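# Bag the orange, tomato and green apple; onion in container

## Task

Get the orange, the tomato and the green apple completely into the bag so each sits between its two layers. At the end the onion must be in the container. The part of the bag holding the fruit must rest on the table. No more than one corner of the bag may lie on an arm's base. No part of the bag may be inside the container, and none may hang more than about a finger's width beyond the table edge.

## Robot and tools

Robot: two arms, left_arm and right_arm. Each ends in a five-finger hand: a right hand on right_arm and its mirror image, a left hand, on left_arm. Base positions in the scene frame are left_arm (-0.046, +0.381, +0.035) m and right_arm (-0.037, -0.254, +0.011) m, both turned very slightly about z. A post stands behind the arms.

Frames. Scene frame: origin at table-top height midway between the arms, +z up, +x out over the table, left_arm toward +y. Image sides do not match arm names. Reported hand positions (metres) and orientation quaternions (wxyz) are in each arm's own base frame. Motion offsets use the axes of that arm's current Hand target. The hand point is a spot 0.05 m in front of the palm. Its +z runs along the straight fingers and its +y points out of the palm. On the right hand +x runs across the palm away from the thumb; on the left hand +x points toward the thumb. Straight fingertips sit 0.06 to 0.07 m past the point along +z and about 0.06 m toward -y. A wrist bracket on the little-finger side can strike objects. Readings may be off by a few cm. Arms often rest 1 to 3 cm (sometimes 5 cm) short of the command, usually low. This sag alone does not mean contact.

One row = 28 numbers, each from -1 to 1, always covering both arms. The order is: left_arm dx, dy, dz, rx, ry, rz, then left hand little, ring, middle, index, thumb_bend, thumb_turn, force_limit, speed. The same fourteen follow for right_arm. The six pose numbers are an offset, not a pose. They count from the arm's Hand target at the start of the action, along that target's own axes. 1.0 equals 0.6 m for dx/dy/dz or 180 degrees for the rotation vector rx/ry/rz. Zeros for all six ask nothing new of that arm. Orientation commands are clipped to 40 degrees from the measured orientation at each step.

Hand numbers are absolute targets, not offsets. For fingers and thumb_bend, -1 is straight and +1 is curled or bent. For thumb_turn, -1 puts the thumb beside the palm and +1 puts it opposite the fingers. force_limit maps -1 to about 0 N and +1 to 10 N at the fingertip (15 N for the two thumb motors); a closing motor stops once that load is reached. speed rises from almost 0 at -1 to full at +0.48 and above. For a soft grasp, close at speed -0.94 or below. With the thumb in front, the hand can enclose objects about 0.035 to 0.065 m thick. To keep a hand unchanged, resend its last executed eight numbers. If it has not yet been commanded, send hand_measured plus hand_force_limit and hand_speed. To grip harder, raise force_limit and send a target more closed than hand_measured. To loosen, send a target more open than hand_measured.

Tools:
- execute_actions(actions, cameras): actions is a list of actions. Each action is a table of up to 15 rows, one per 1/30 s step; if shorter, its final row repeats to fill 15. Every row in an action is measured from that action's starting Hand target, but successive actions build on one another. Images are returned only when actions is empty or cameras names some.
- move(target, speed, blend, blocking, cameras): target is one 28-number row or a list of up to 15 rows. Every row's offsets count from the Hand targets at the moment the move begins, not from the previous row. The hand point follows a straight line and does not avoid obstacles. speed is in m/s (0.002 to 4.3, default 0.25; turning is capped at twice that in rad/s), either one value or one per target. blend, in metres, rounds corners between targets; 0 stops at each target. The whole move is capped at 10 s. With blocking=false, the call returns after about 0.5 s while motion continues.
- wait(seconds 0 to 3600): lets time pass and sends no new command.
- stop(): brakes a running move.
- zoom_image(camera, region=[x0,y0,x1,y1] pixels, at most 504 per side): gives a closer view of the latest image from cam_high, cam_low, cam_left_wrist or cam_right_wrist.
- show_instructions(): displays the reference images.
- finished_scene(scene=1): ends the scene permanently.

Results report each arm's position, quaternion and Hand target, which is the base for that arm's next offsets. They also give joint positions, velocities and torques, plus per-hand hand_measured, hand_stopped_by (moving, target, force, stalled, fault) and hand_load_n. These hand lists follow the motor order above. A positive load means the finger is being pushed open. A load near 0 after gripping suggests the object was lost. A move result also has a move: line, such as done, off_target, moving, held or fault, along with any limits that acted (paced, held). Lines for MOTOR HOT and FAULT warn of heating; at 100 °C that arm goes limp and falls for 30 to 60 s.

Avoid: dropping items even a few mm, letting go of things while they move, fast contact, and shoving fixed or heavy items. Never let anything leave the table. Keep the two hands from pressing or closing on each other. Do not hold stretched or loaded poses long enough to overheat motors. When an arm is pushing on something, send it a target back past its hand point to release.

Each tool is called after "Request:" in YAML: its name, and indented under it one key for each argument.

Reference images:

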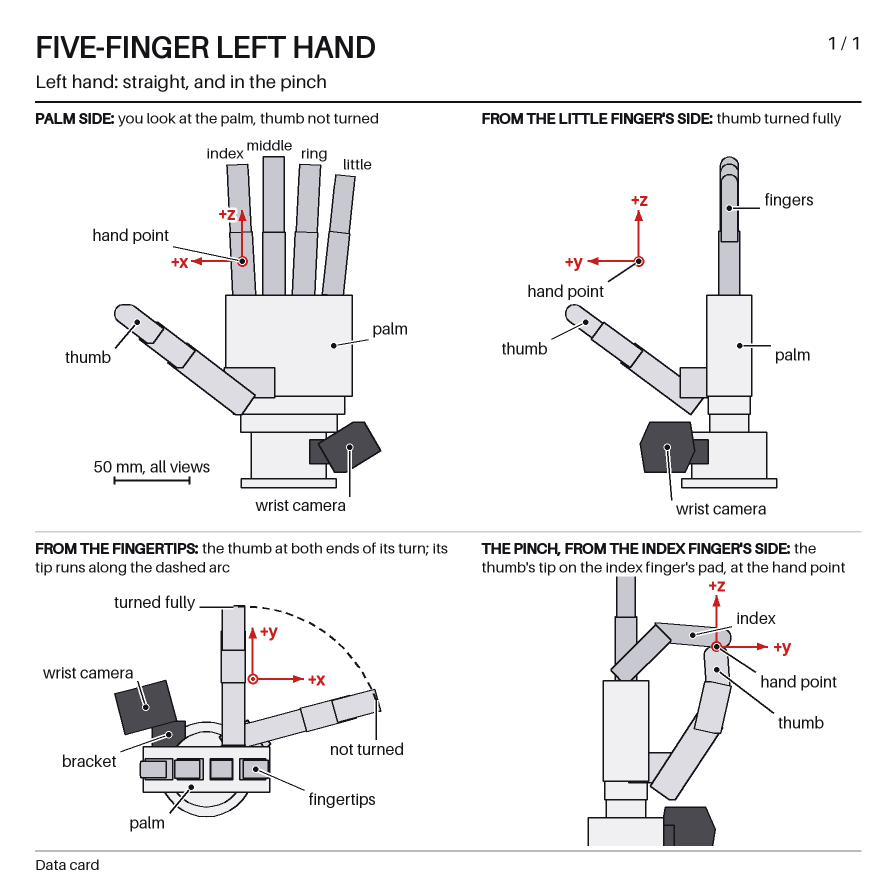

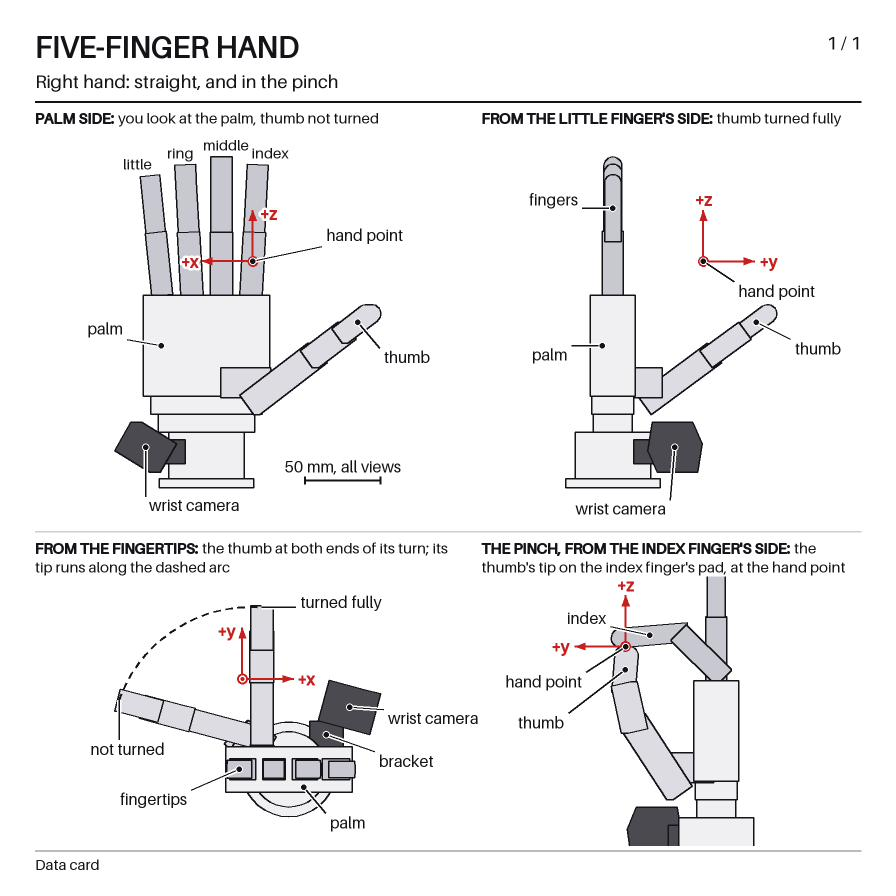

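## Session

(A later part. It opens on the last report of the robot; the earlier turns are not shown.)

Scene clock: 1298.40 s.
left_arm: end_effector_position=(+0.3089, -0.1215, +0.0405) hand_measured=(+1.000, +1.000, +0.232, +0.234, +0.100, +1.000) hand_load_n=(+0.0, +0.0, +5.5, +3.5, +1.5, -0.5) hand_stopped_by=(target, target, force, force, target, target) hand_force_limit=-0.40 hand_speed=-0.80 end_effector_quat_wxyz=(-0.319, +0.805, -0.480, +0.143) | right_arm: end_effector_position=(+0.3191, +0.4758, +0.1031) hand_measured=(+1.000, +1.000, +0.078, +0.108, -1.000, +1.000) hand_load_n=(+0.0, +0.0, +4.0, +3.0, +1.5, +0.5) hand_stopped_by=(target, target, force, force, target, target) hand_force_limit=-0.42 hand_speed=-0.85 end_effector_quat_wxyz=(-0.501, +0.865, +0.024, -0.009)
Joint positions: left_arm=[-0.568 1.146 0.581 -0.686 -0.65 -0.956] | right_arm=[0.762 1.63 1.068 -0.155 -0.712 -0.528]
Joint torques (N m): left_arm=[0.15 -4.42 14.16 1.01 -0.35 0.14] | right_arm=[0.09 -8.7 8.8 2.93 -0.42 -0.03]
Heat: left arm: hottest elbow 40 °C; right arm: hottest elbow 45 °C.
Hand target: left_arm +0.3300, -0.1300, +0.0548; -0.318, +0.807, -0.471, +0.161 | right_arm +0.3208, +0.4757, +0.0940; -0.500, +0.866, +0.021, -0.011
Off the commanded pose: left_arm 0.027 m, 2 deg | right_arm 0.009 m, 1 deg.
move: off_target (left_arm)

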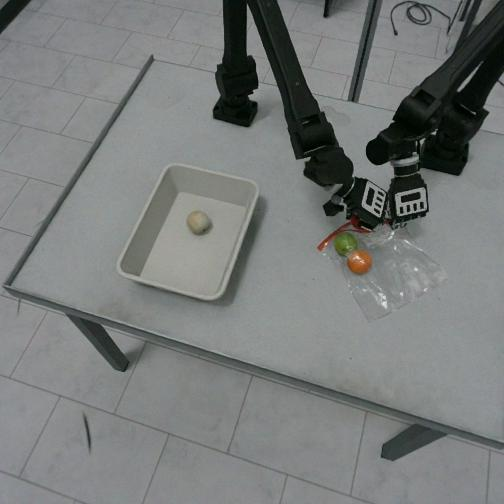

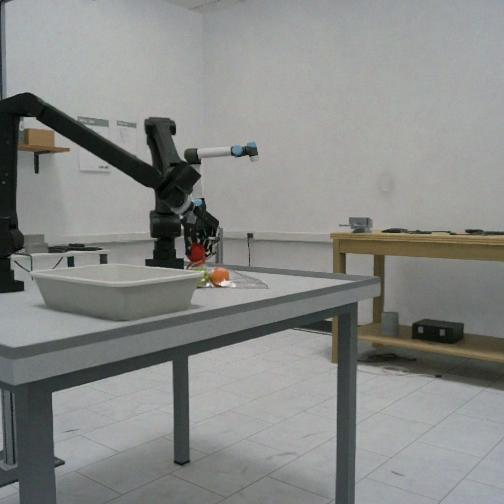

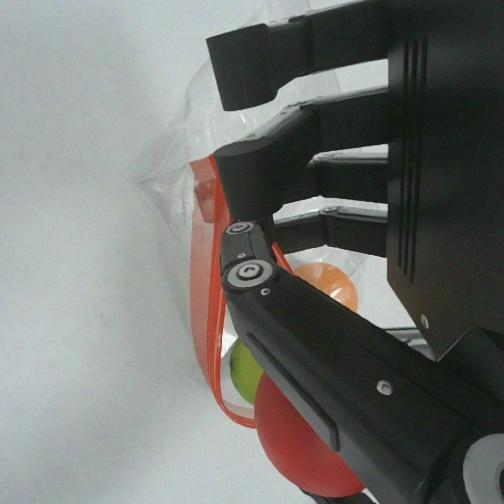

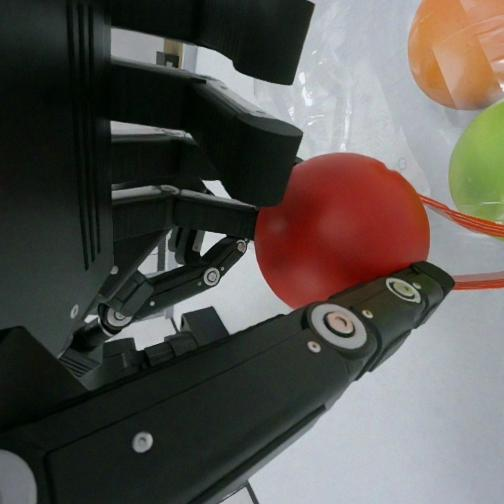

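Request:
move:
  target:
    - [0,0,0,0,0,0,1,1,0.25,0.25,0.1,1,-0.4,-0.8,0.0125,0.0388,-0.0025,0,0,0,1,1,0.4,0.4,-1,1,-0.42,-0.85]
  speed: 0.05
  cameras: ["all"]

Request:
zoom_image:
  camera: "cam_right_wrist"
  region: [200, 50, 504, 354]

Request:
zoom_image:
  camera: "cam_left_wrist"
  region: [100, 180, 400, 480]

Scene clock: 1304.17 s.
left_arm: end_effector_position=(+0.3088, -0.1216, +0.0404) hand_measured=(+1.000, +1.000, +0.232, +0.234, +0.100, +1.000) hand_load_n=(+0.0, +0.0, +6.0, +3.5, +1.5, +0.0) hand_stopped_by=(target, target, force, force, target, target) hand_force_limit=-0.40 hand_speed=-0.80 end_effector_quat_wxyz=(-0.318, +0.805, -0.480, +0.143) | right_arm: end_effector_position=(+0.3241, +0.4658, +0.0852) hand_measured=(+1.000, +1.000, +0.078, +0.108, -1.000, +1.000) hand_load_n=(+0.0, +0.0, +3.5, +3.5, +2.0, +0.5) hand_stopped_by=(target, target, force, force, target, target) hand_force_limit=-0.42 hand_speed=-0.85 end_effector_quat_wxyz=(-0.502, +0.865, +0.021, -0.013)
Joint positions: left_arm=[-0.568 1.146 0.581 -0.686 -0.649 -0.955] | right_arm=[0.738 1.653 1.043 -0.122 -0.735 -0.542]
Joint torques (N m): left_arm=[0.21 -4.37 14.16 0.99 -0.38 0.14] | right_arm=[-0.44 -8.59 8.5 2.89 -0.41 -0.13]
Heat: left arm: hottest elbow 40 °C; right arm: hottest elbow 44 °C.
Hand target: left_arm +0.3300, -0.1300, +0.0548; -0.318, +0.807, -0.471, +0.161 | right_arm +0.3289, +0.4632, +0.0745; -0.500, +0.866, +0.020, -0.011
Off the commanded pose: left_arm 0.027 m, 2 deg | right_arm 0.012 m, 0 deg.
move: off_target (right_arm)

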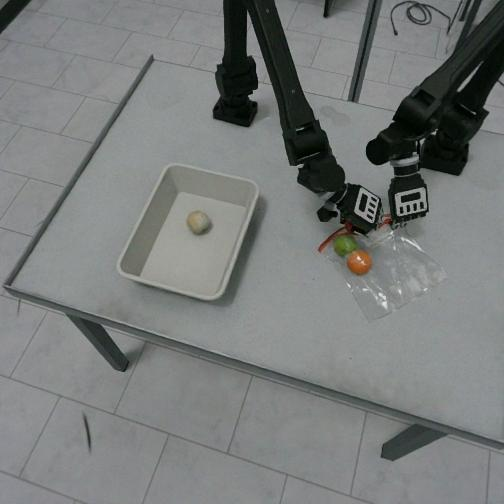

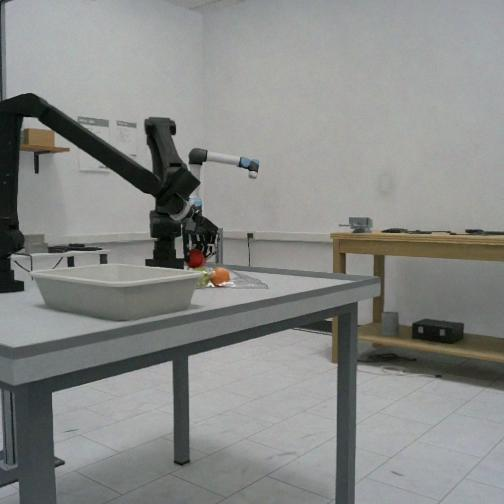

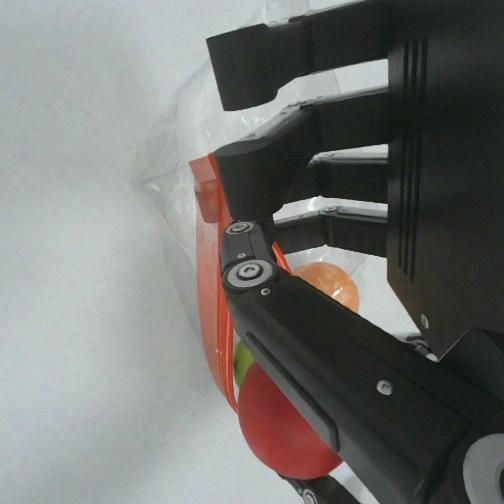

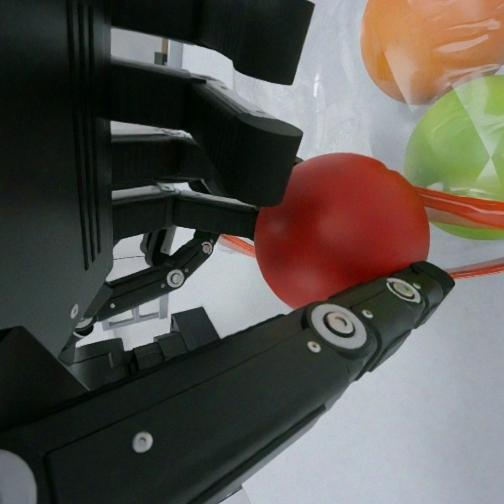

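Scaled by 1.658.

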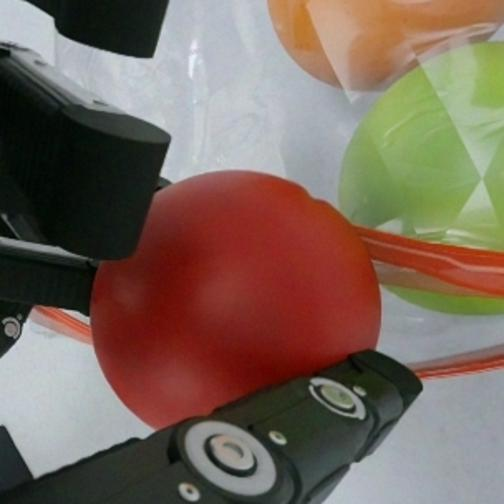

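Scaled by 1.680.

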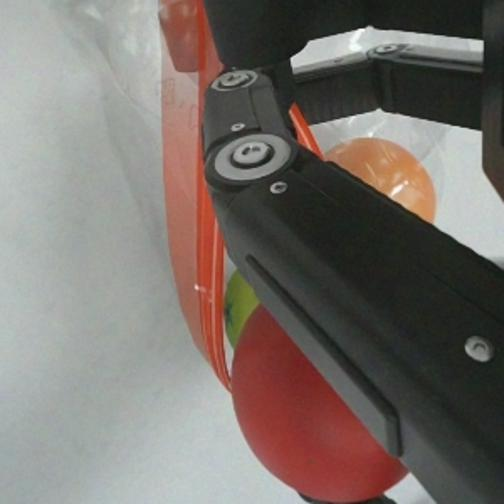

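Request:
move:
  target:
    - [0,0,0,0,0,0,1,1,0.25,0.25,0.1,1,-0.4,-0.8,0,0,0,0,0,0,1,1,0.4,0.4,-1,1,-0.42,-0.85]
    - [0,0,0,0,0,0,1,1,0.25,0.25,0.1,1,-0.4,-0.8,0.0083,0.0247,0.0138,0,0,0,1,1,0.4,0.4,-1,1,-0.42,-0.85]
  speed: 0.04
  cameras: ["cam_right_wrist","cam_left_wrist"]

Request:
zoom_image:
  camera: "cam_right_wrist"
  region: [200, 50, 504, 354]

Request:
zoom_image:
  camera: "cam_left_wrist"
  region: [100, 180, 400, 480]

Scene clock: 1306.07 s.
left_arm: end_effector_position=(+0.3093, -0.1223, +0.0405) hand_measured=(+1.000, +1.000, +0.232, +0.234, +0.100, +1.000) hand_load_n=(+0.5, +0.0, +6.0, +3.5, +2.0, +0.0) hand_stopped_by=(target, target, force, force, target, target) hand_force_limit=-0.40 hand_speed=-0.80 end_effector_quat_wxyz=(-0.317, +0.805, -0.480, +0.145) | right_arm: end_effector_position=(+0.3283, +0.4694, +0.0745) hand_measured=(+1.000, +1.000, +0.078, +0.108, -1.000, +1.000) hand_load_n=(+0.0, +0.0, +4.0, +3.0, +1.5, +0.5) hand_stopped_by=(target, target, force, force, target, target) hand_force_limit=-0.42 hand_speed=-0.85 end_effector_quat_wxyz=(-0.506, +0.862, +0.025, -0.012)
Joint positions: left_arm=[-0.568 1.146 0.581 -0.683 -0.647 -0.955] | right_arm=[0.736 1.683 1.042 -0.083 -0.744 -0.545]
Joint torques (N m): left_arm=[0.21 -4.31 14.17 0.92 -0.42 0.14] | right_arm=[-0.79 -8.47 7.92 2.82 -0.28 -0.17]
Heat: left arm: hottest elbow 41 °C; right arm: hottest elbow 44 °C.
Hand target: left_arm +0.3300, -0.1301, +0.0548; -0.318, +0.807, -0.471, +0.161 | right_arm +0.3339, +0.4631, +0.0576; -0.500, +0.866, +0.021, -0.011
Off the commanded pose: left_arm 0.026 m, 2 deg | right_arm 0.019 m, 1 deg.
move: off_target (right_arm)
Images, in order (width x height): cam_left_wrist 504x504, cam_right_wrist 504x504.

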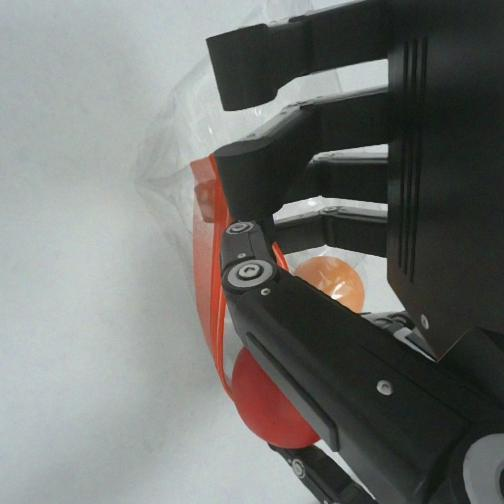

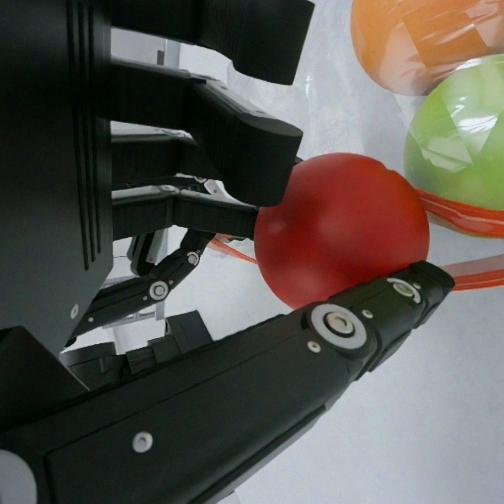

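Scaled by 1.658.

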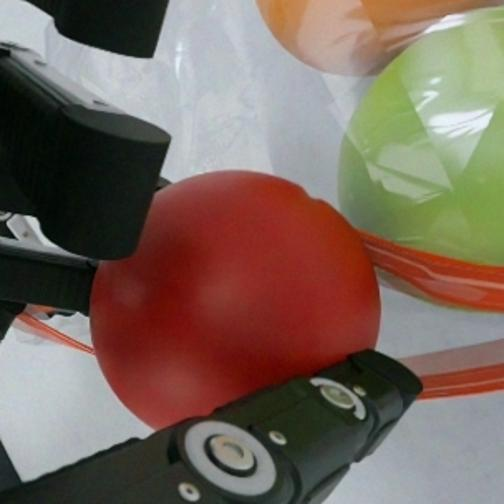

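Scaled by 1.680.

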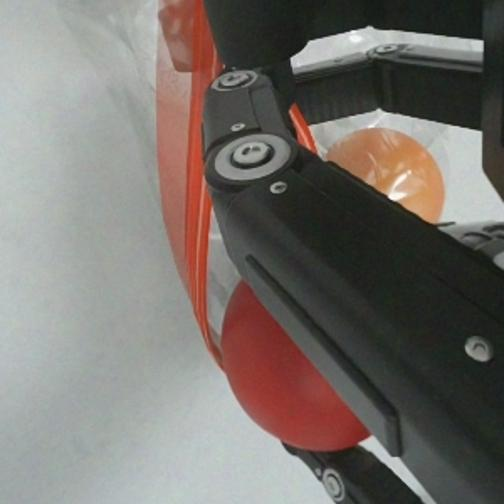

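Request:
move:
  target:
    - [0,0,0,0,0,0,1,1,0.25,0.25,0.1,1,-0.4,-0.8,0.05,-0.011,-0.009,0,0,0,1,1,0.4,0.4,-1,1,-0.42,-0.85]
  speed: 0.04
  cameras: ["all"]

Request:
zoom_image:
  camera: "cam_right_wrist"
  region: [200, 50, 504, 354]

Request:
zoom_image:
  camera: "cam_left_wrist"
  region: [100, 180, 400, 480]

Request:
zoom_image:
  camera: "cam_high"
  region: [300, 160, 440, 300]

Scene clock: 1310.63 s.
left_arm: end_effector_position=(+0.3095, -0.1227, +0.0406) hand_measured=(+1.000, +1.000, +0.232, +0.234, +0.100, +1.000) hand_load_n=(+0.0, +0.0, +5.5, +3.5, +1.5, +0.0) hand_stopped_by=(target, target, force, force, target, target) hand_force_limit=-0.40 hand_speed=-0.80 end_effector_quat_wxyz=(-0.317, +0.805, -0.480, +0.145) | right_arm: end_effector_position=(+0.3492, +0.4593, +0.0658) hand_measured=(+1.000, +1.000, +0.078, +0.108, -1.000, +1.000) hand_load_n=(+0.0, +0.0, +4.0, +3.0, +2.0, +0.5) hand_stopped_by=(target, target, force, force, target, target) hand_force_limit=-0.42 hand_speed=-0.85 end_effector_quat_wxyz=(-0.499, +0.866, +0.019, -0.017)
Joint positions: left_arm=[-0.568 1.146 0.581 -0.682 -0.646 -0.955] | right_arm=[0.695 1.722 1.081 -0.13 -0.769 -0.582]
Joint torques (N m): left_arm=[0.21 -4.31 14.17 0.85 -0.46 0.14] | right_arm=[-0.62 -9 11.97 1.72 -0.4 -0.15]
Heat: left arm: hottest elbow 41 °C; right arm: hottest elbow 44 °C.
Hand target: left_arm +0.3300, -0.1301, +0.0548; -0.318, +0.807, -0.471, +0.161 | right_arm +0.3639, +0.4631, +0.0660; -0.500, +0.866, +0.020, -0.011
Off the commanded pose: left_arm 0.026 m, 2 deg | right_arm 0.015 m, 1 deg.
move: off_target (right_arm)

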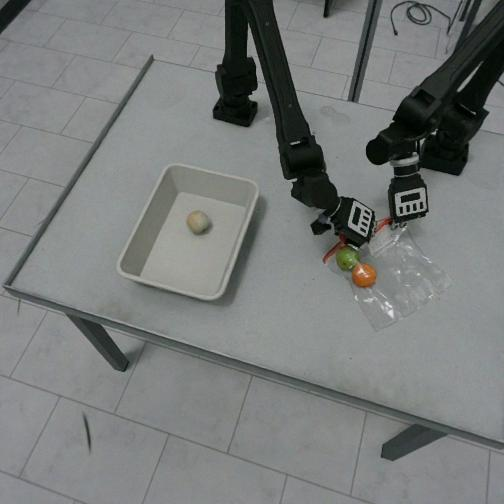

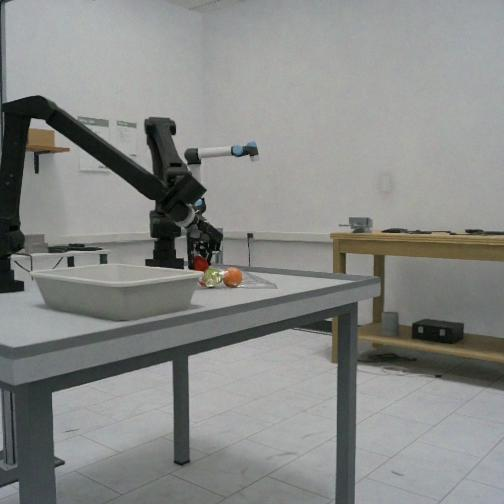

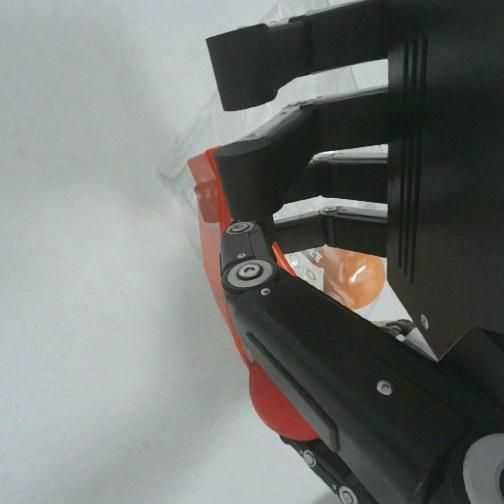

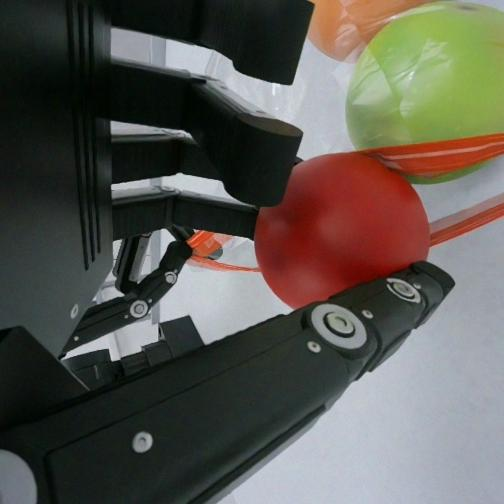

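Scaled by 1.658.

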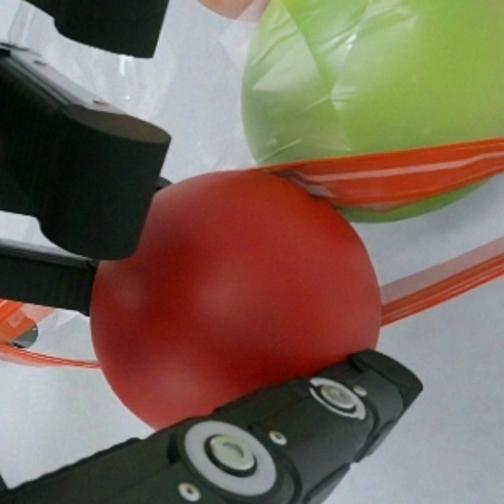

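Scaled by 1.680.

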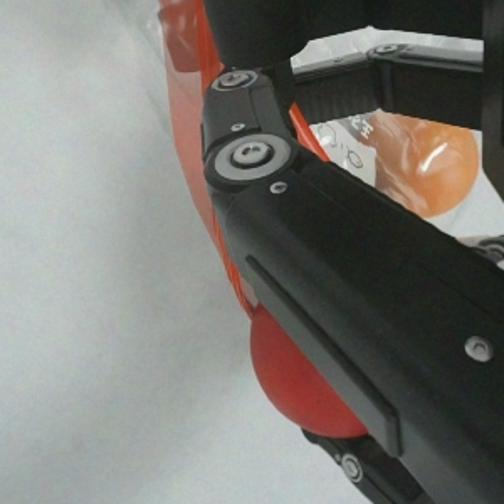

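Scaled by 3.600.

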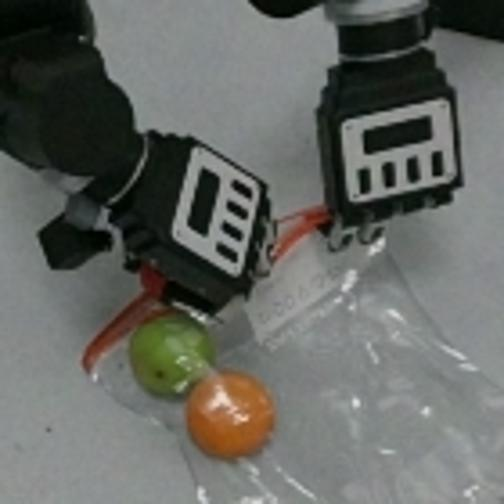

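Request:
move:
  target:
    - [0,0,0,0,0,0,1,1,0.25,0.25,0.1,1,-0.4,-0.8,-0.0597,-0.0058,0.0035,0,0,0,1,1,0.4,0.4,-1,1,-0.42,-0.85]
  speed: 0.04
  cameras: ["all"]

Request:
zoom_image:
  camera: "cam_right_wrist"
  region: [200, 50, 504, 354]

Request:
zoom_image:
  camera: "cam_left_wrist"
  region: [100, 180, 400, 480]

Request:
zoom_image:
  camera: "cam_high"
  region: [300, 160, 440, 300]

Scene clock: 1313.87 s.
left_arm: end_effector_position=(+0.3095, -0.1227, +0.0406) hand_measured=(+1.000, +1.000, +0.232, +0.234, +0.100, +1.000) hand_load_n=(+0.0, +0.0, +5.5, +3.5, +1.5, +0.0) hand_stopped_by=(target, target, force, force, target, target) hand_force_limit=-0.40 hand_speed=-0.80 end_effector_quat_wxyz=(-0.317, +0.805, -0.480, +0.145) | right_arm: end_effector_position=(+0.3313, +0.4612, +0.0637) hand_measured=(+1.000, +1.000, +0.078, +0.108, -1.000, +1.000) hand_load_n=(+0.0, +0.0, +3.5, +3.0, +1.5, +0.5) hand_stopped_by=(target, target, force, force, target, target) hand_force_limit=-0.42 hand_speed=-0.85 end_effector_quat_wxyz=(-0.495, +0.869, +0.018, -0.014)
Joint positions: left_arm=[-0.568 1.146 0.581 -0.682 -0.646 -0.955] | right_arm=[0.725 1.695 1.039 -0.102 -0.736 -0.557]
Joint torques (N m): left_arm=[0.21 -4.37 14.16 0.85 -0.46 0.15] | right_arm=[1.08 -10.93 8.14 2.88 -0.29 0.03]
Heat: left arm: hottest elbow 41 °C; right arm: hottest elbow 44 °C.
Hand target: left_arm +0.3300, -0.1301, +0.0548; -0.318, +0.807, -0.471, +0.161 | right_arm +0.3281, +0.4650, +0.0679; -0.500, +0.866, +0.020, -0.011
Off the commanded pose: left_arm 0.026 m, 2 deg | right_arm 0.007 m, 1 deg.
move: done

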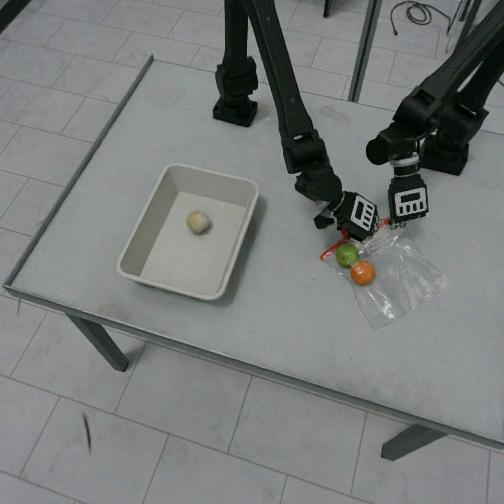

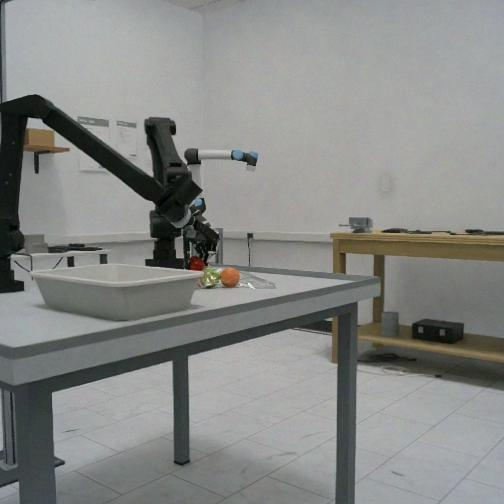

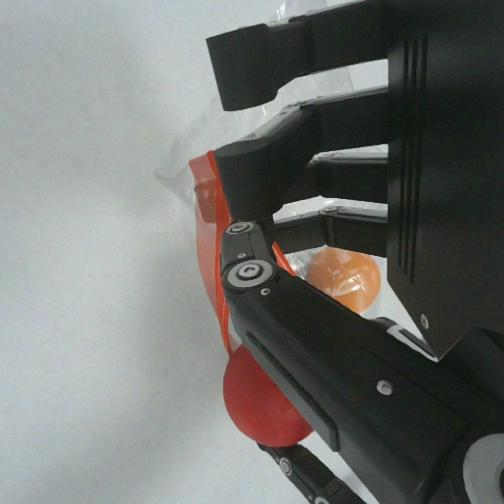

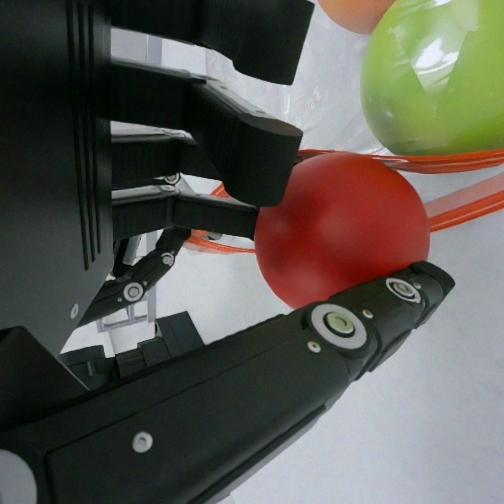

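Scaled by 1.658.

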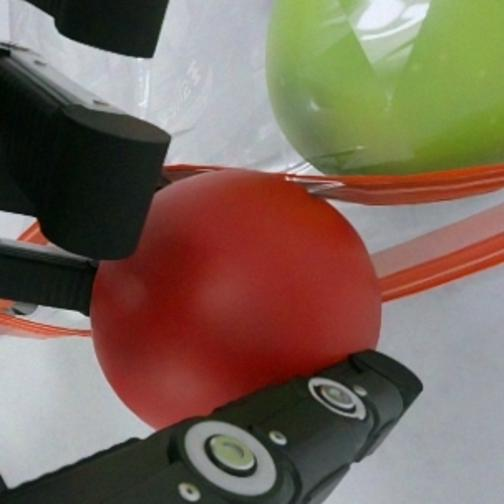

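Scaled by 1.680.

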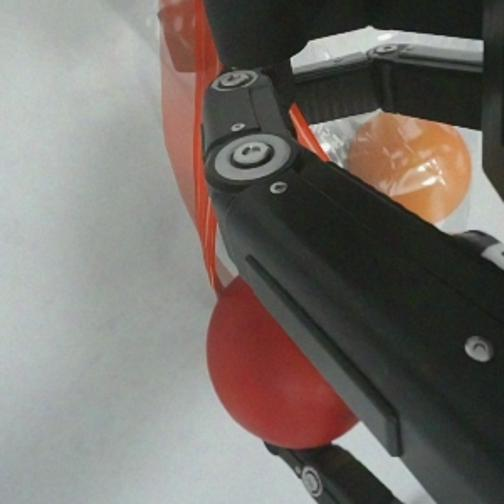

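Scaled by 3.600.

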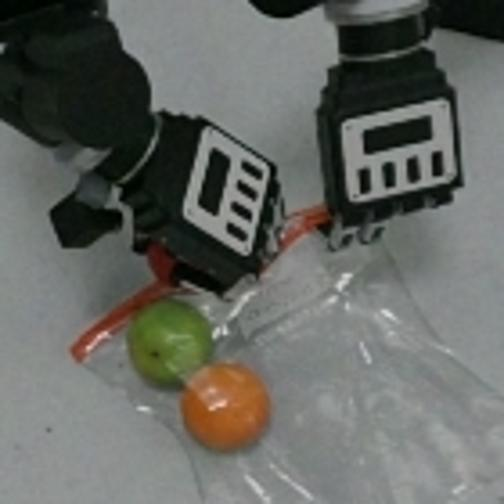

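Request:
move:
  target:
    - [0,0,0,0,0,0,1,1,0.25,0.25,0.1,1,-0.4,-0.8,0,-0.0577,-0.0333,0,0,0,1,1,0.4,0.4,-1,1,-0.42,-0.85]
  speed: 0.05
  cameras: ["all"]

Request:
zoom_image:
  camera: "cam_right_wrist"
  region: [200, 50, 504, 354]

Request:
zoom_image:
  camera: "cam_left_wrist"
  region: [100, 180, 400, 480]

Request:
zoom_image:
  camera: "cam_high"
  region: [300, 160, 440, 300]

Scene clock: 1316.30 s.
left_arm: end_effector_position=(+0.3095, -0.1227, +0.0406) hand_measured=(+1.000, +1.000, +0.232, +0.234, +0.100, +1.000) hand_load_n=(+0.0, +0.0, +6.0, +3.5, +2.0, +0.0) hand_stopped_by=(target, target, force, force, target, target) hand_force_limit=-0.40 hand_speed=-0.80 end_effector_quat_wxyz=(-0.317, +0.805, -0.480, +0.145) | right_arm: end_effector_position=(+0.3217, +0.4529, +0.0892) hand_measured=(+1.000, +1.000, +0.078, +0.108, -1.000, +1.000) hand_load_n=(+0.0, +0.0, +4.0, +3.0, +1.5, +1.0) hand_stopped_by=(target, target, force, force, target, target) hand_force_limit=-0.42 hand_speed=-0.85 end_effector_quat_wxyz=(-0.491, +0.871, +0.014, -0.019)
Joint positions: left_arm=[-0.568 1.146 0.581 -0.682 -0.646 -0.955] | right_arm=[0.725 1.629 1.039 -0.182 -0.736 -0.556]
Joint torques (N m): left_arm=[0.21 -4.31 14.17 0.85 -0.46 0.14] | right_arm=[1.08 -10.23 12.44 1.7 -0.3 0.03]
Heat: left arm: hottest elbow 41 °C; right arm: hottest elbow 44 °C.
Hand target: left_arm +0.3300, -0.1301, +0.0548; -0.318, +0.807, -0.471, +0.161 | right_arm +0.3280, +0.4650, +0.1081; -0.500, +0.866, +0.021, -0.011
Off the commanded pose: left_arm 0.026 m, 2 deg | right_arm 0.023 m, 2 deg.
move: off_target (right_arm)

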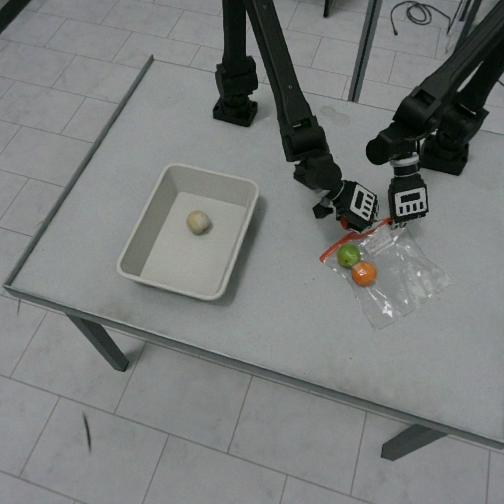

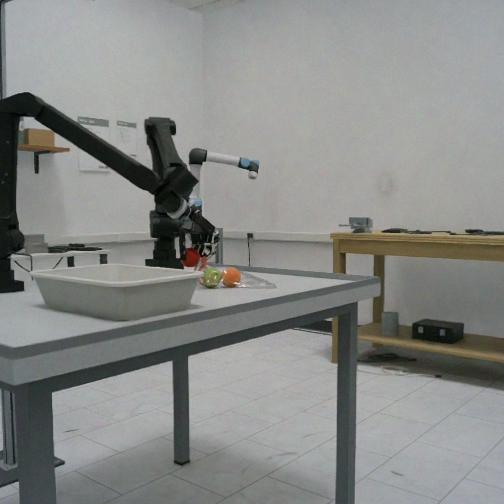

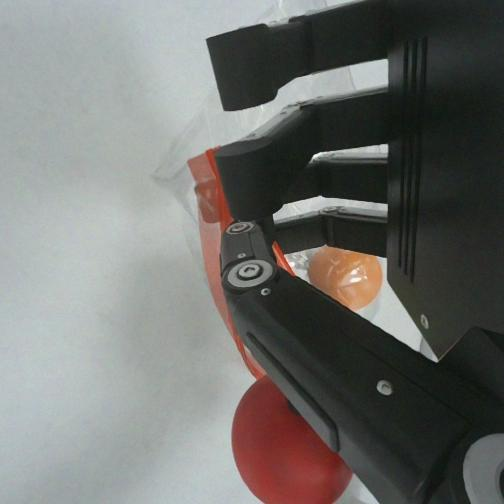

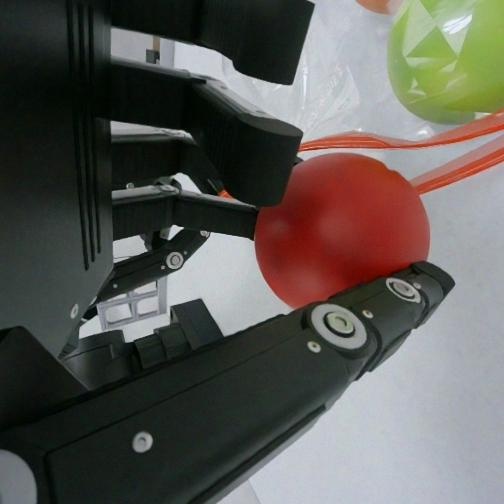

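Scaled by 1.658.

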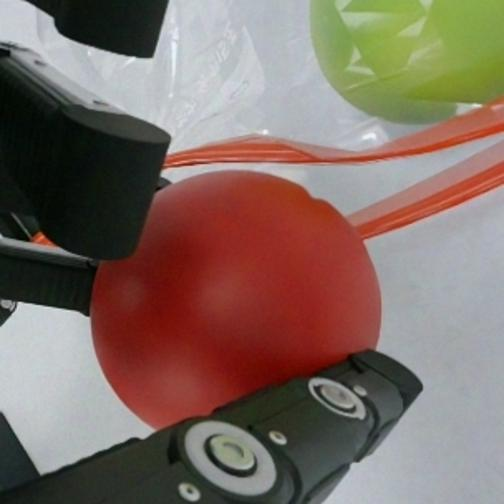

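Scaled by 1.680.

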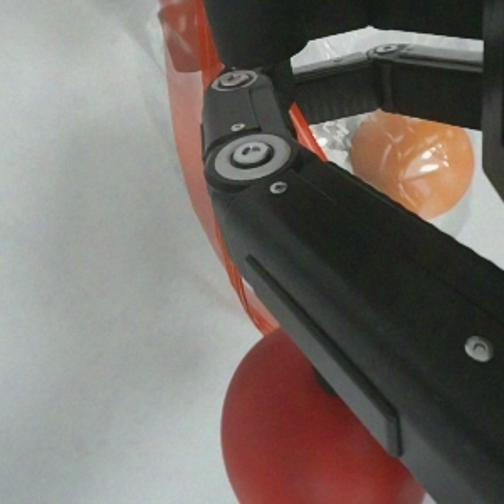

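Scaled by 3.600.

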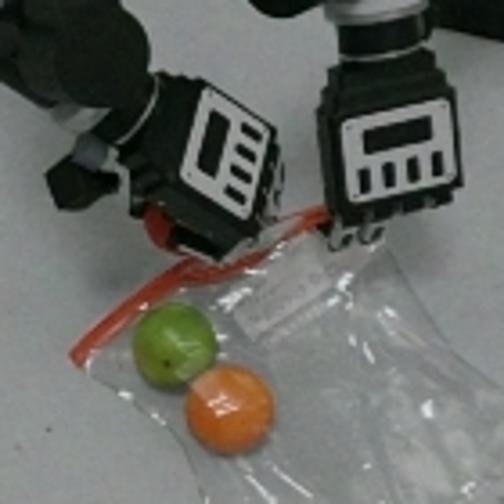

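Request:
move:
  target:
    - [0,0,0,0,0,0,1,1,0.25,0.25,0.1,1,-0.4,-0.8,-0.0977,0.0735,-0.1675,0,0,0,1,1,0.4,0.4,-1,1,-0.42,-0.85]
    - [0,0,0,0,0,0,1,1,0.25,0.25,0.1,1,-0.4,-0.8,-0.0977,0.1977,-0.0958,0,0,0,1,1,0.4,0.4,-1,1,-0.42,-0.85]
  speed: [0.12, 0.08]
  cameras: ["all"]

Scene clock: 1329.80 s.
left_arm: end_effector_position=(+0.3095, -0.1227, +0.0406) hand_measured=(+1.000, +1.000, +0.232, +0.234, +0.100, +1.000) hand_load_n=(+0.0, +0.5, +6.0, +3.5, +1.5, +0.0) hand_stopped_by=(target, target, force, force, target, target) hand_force_limit=-0.40 hand_speed=-0.80 end_effector_quat_wxyz=(-0.317, +0.805, -0.480, +0.145) | right_arm: end_effector_position=(+0.2719, +0.3549, +0.0386) hand_measured=(+1.000, +1.000, +0.078, +0.108, -1.000, +1.000) hand_load_n=(+0.0, +0.0, +4.0, +3.0, +1.5, +0.5) hand_stopped_by=(target, target, force, force, target, target) hand_force_limit=-0.42 hand_speed=-0.85 end_effector_quat_wxyz=(-0.499, +0.866, +0.020, -0.014)
Joint positions: left_arm=[-0.568 1.146 0.581 -0.682 -0.646 -0.955] | right_arm=[0.616 1.492 0.703 -0.035 -0.82 -0.665]
Joint torques (N m): left_arm=[0.21 -4.31 14.17 0.87 -0.46 0.14] | right_arm=[-0.26 -6.01 7.46 2.73 -0.51 -0.11]
Heat: left arm: hottest elbow 42 °C; right arm: hottest elbow 45 °C.
Hand target: left_arm +0.3300, -0.1301, +0.0548; -0.318, +0.807, -0.471, +0.161 | right_arm +0.2747, +0.3534, +0.0339; -0.500, +0.866, +0.020, -0.011
Off the commanded pose: left_arm 0.026 m, 2 deg | right_arm 0.006 m, 0 deg.
move: done

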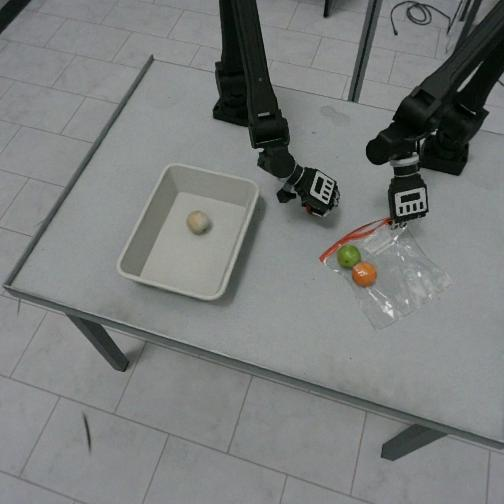

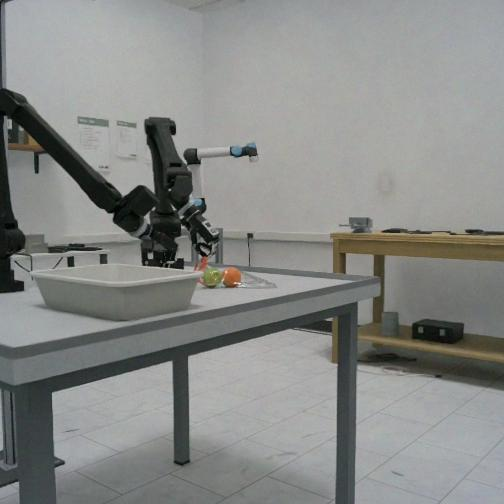

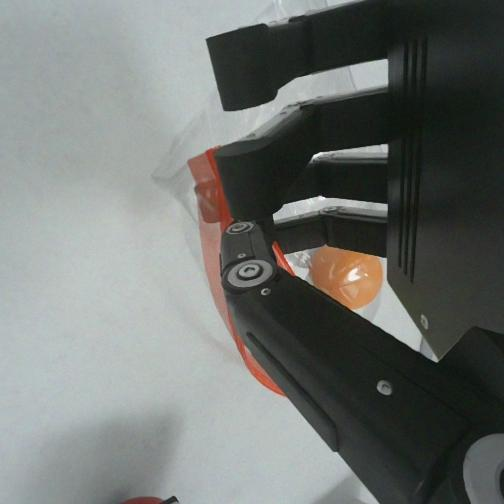

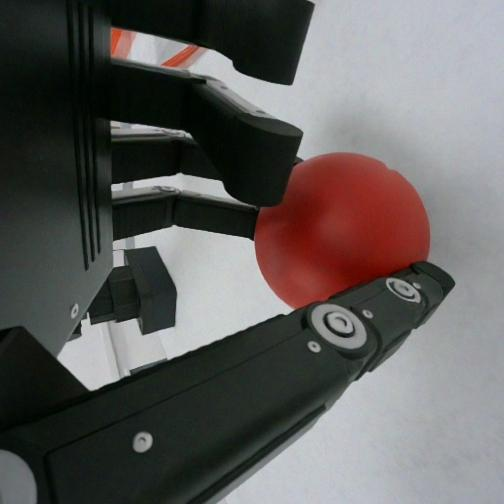

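Request:
move:
  target:
    - [0,0,0,0,0,0,1,1,0.25,0.25,0.1,1,-0.4,-0.8,0,0.0058,0.0033,0,0,0,1,1,0.4,0.4,-1,1,-0.42,-0.85]
  speed: 0.04
  cameras: ["cam_high"]

Request:
zoom_image:
  camera: "cam_high"
  region: [270, 150, 380, 260]

Scene clock: 1331.07 s.
left_arm: end_effector_position=(+0.3095, -0.1227, +0.0406) hand_measured=(+1.000, +1.000, +0.232, +0.234, +0.100, +1.000) hand_load_n=(+0.0, +0.0, +5.5, +3.5, +1.5, +0.0) hand_stopped_by=(target, target, force, force, target, target) hand_force_limit=-0.40 hand_speed=-0.80 end_effector_quat_wxyz=(-0.317, +0.805, -0.480, +0.145) | right_arm: end_effector_position=(+0.2738, +0.3563, +0.0383) hand_measured=(+1.000, +1.000, +0.078, +0.108, -1.000, +1.000) hand_load_n=(+0.5, +0.0, +4.0, +3.0, +2.0, +0.5) hand_stopped_by=(target, target, force, force, target, target) hand_force_limit=-0.42 hand_speed=-0.85 end_effector_quat_wxyz=(-0.502, +0.865, +0.022, -0.010)
Joint positions: left_arm=[-0.568 1.146 0.581 -0.682 -0.646 -0.955] | right_arm=[0.616 1.496 0.703 -0.022 -0.82 -0.665]
Joint torques (N m): left_arm=[0.21 -4.31 14.16 0.87 -0.46 0.14] | right_arm=[-0.26 -5.66 7.08 2.76 -0.5 -0.11]
Heat: left arm: hottest elbow 42 °C; right arm: hottest elbow 45 °C.
Hand target: left_arm +0.3300, -0.1301, +0.0548; -0.318, +0.807, -0.471, +0.161 | right_arm +0.2748, +0.3534, +0.0300; -0.500, +0.866, +0.020, -0.011
Off the commanded pose: left_arm 0.026 m, 2 deg | right_arm 0.009 m, 0 deg.
move: done

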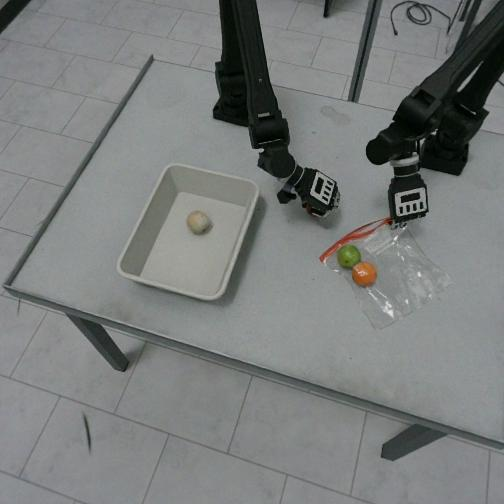

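Scaled by 4.582.

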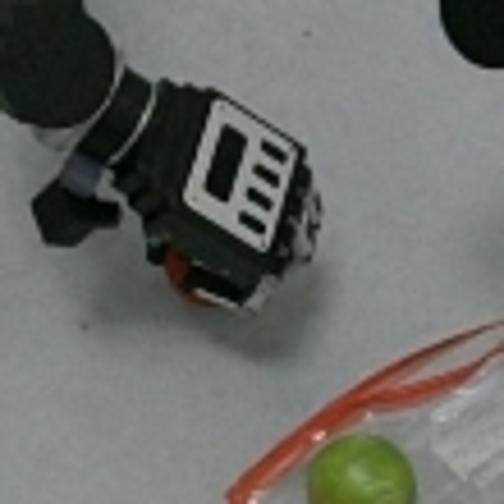

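Request:
move:
  target:
    - [0,0,0,0,0,0,1,1,0.25,0.25,0.1,1,-0.4,-0.8,0,0,0,0,0,0,1,1,-0.1,-0.1,-1,1,-0.42,-0.85]
  speed: 0.04
  cameras: ["cam_right_wrist"]

Request:
move:
  target:
    - [0,0,0,0,0,0,1,1,0.25,0.25,0.1,1,-0.4,-0.8,0,-0.115,-0.066,0,0,0,1,1,-0.1,-0.1,-1,1,-0.42,-0.3]
  speed: 0.08
  cameras: ["all"]

Scene clock: 1332.57 s.
left_arm: end_effector_position=(+0.3095, -0.1227, +0.0406) hand_measured=(+1.000, +1.000, +0.232, +0.234, +0.100, +1.000) hand_load_n=(+0.0, +0.0, +5.5, +4.0, +1.5, -0.5) hand_stopped_by=(target, target, force, force, target, target) hand_force_limit=-0.40 hand_speed=-0.80 end_effector_quat_wxyz=(-0.317, +0.805, -0.480, +0.145) | right_arm: end_effector_position=(+0.2738, +0.3563, +0.0383) hand_measured=(+1.000, +1.000, -0.100, -0.100, -1.000, +1.000) hand_load_n=(+0.5, +0.0, +0.0, +0.0, +0.0, +0.0) hand_stopped_by=(target, target, target, target, target, target) hand_force_limit=-0.42 hand_speed=-0.85 end_effector_quat_wxyz=(-0.502, +0.865, +0.022, -0.010)
Joint positions: left_arm=[-0.568 1.146 0.581 -0.682 -0.646 -0.955] | right_arm=[0.616 1.496 0.703 -0.022 -0.82 -0.665]
Joint torques (N m): left_arm=[0.21 -4.37 14.19 0.85 -0.46 0.14] | right_arm=[-0.26 -5.66 7.08 2.74 -0.51 -0.11]
Heat: left arm: hottest elbow 42 °C; right arm: hottest elbow 45 °C.
Hand target: left_arm +0.3300, -0.1301, +0.0548; -0.318, +0.807, -0.471, +0.161 | right_arm +0.2748, +0.3534, +0.0300; -0.500, +0.866, +0.020, -0.011
Off the commanded pose: left_arm 0.026 m, 2 deg | right_arm 0.009 m, 0 deg.
move: done

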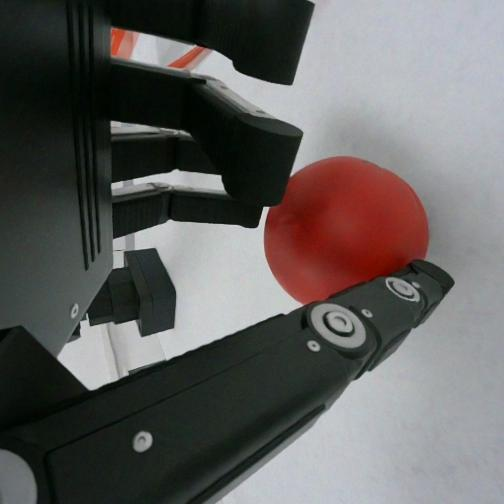

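Scene clock: 1334.03 s.
left_arm: end_effector_position=(+0.3095, -0.1227, +0.0406) hand_measured=(+1.000, +1.000, +0.232, +0.234, +0.100, +1.000) hand_load_n=(+0.0, +0.0, +5.5, +3.5, +1.5, +0.0) hand_stopped_by=(target, target, force, force, target, target) hand_force_limit=-0.40 hand_speed=-0.80 end_effector_quat_wxyz=(-0.317, +0.805, -0.480, +0.145) | right_arm: end_effector_position=(+0.2627, +0.3484, +0.0959) hand_measured=(+1.000, +1.000, -0.100, -0.100, -1.000, +1.000) hand_load_n=(+0.5, +0.0, +0.0, +0.0, +0.0, +0.0) hand_stopped_by=(target, target, target, target, target, target) hand_force_limit=-0.42 hand_speed=-0.30 end_effector_quat_wxyz=(-0.493, +0.869, +0.015, -0.022)
Joint positions: left_arm=[-0.568 1.146 0.581 -0.682 -0.646 -0.955] | right_arm=[0.616 1.351 0.76 -0.257 -0.82 -0.665]
Joint torques (N m): left_arm=[0.21 -4.31 14.17 0.87 -0.46 0.14] | right_arm=[-0.21 -6.24 11.86 1.55 -0.5 -0.11]
Heat: left arm: hottest elbow 42 °C; right arm: hottest elbow 45 °C.
Hand target: left_arm +0.3300, -0.1301, +0.0548; -0.318, +0.807, -0.471, +0.161 | right_arm +0.2745, +0.3534, +0.1093; -0.500, +0.866, +0.020, -0.011
Off the commanded pose: left_arm 0.026 m, 2 deg | right_arm 0.019 m, 2 deg.
move: off_target (right_arm)

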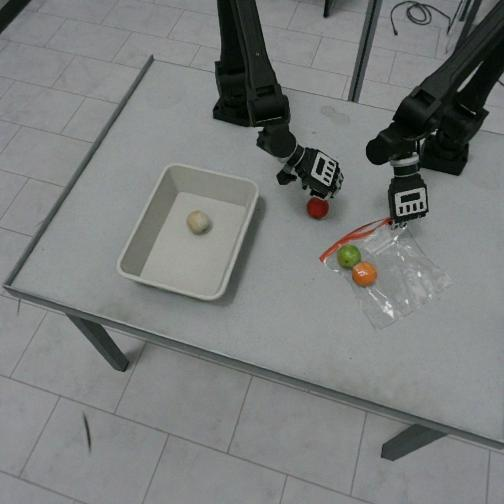

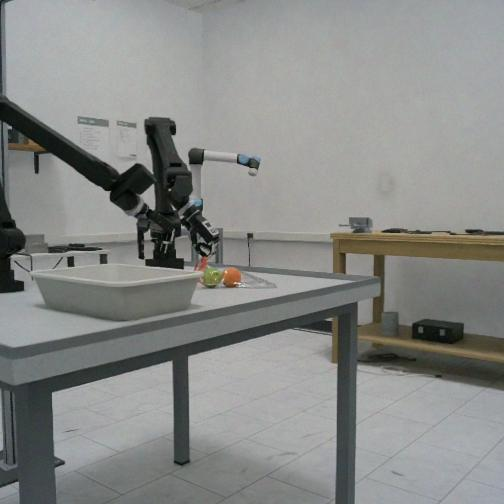

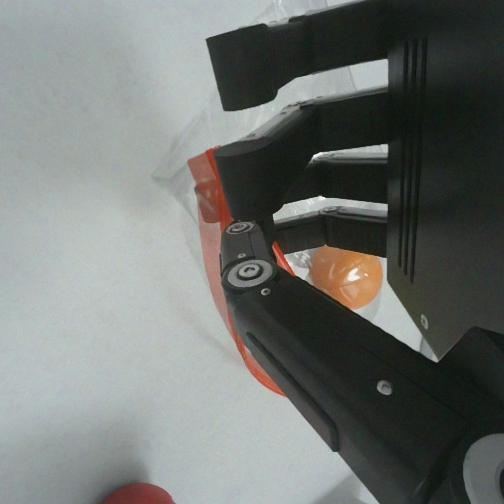

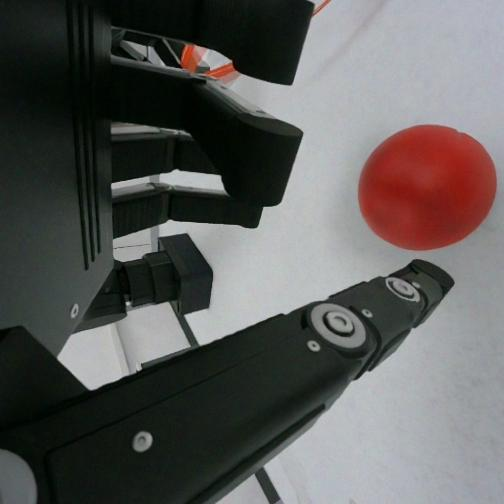

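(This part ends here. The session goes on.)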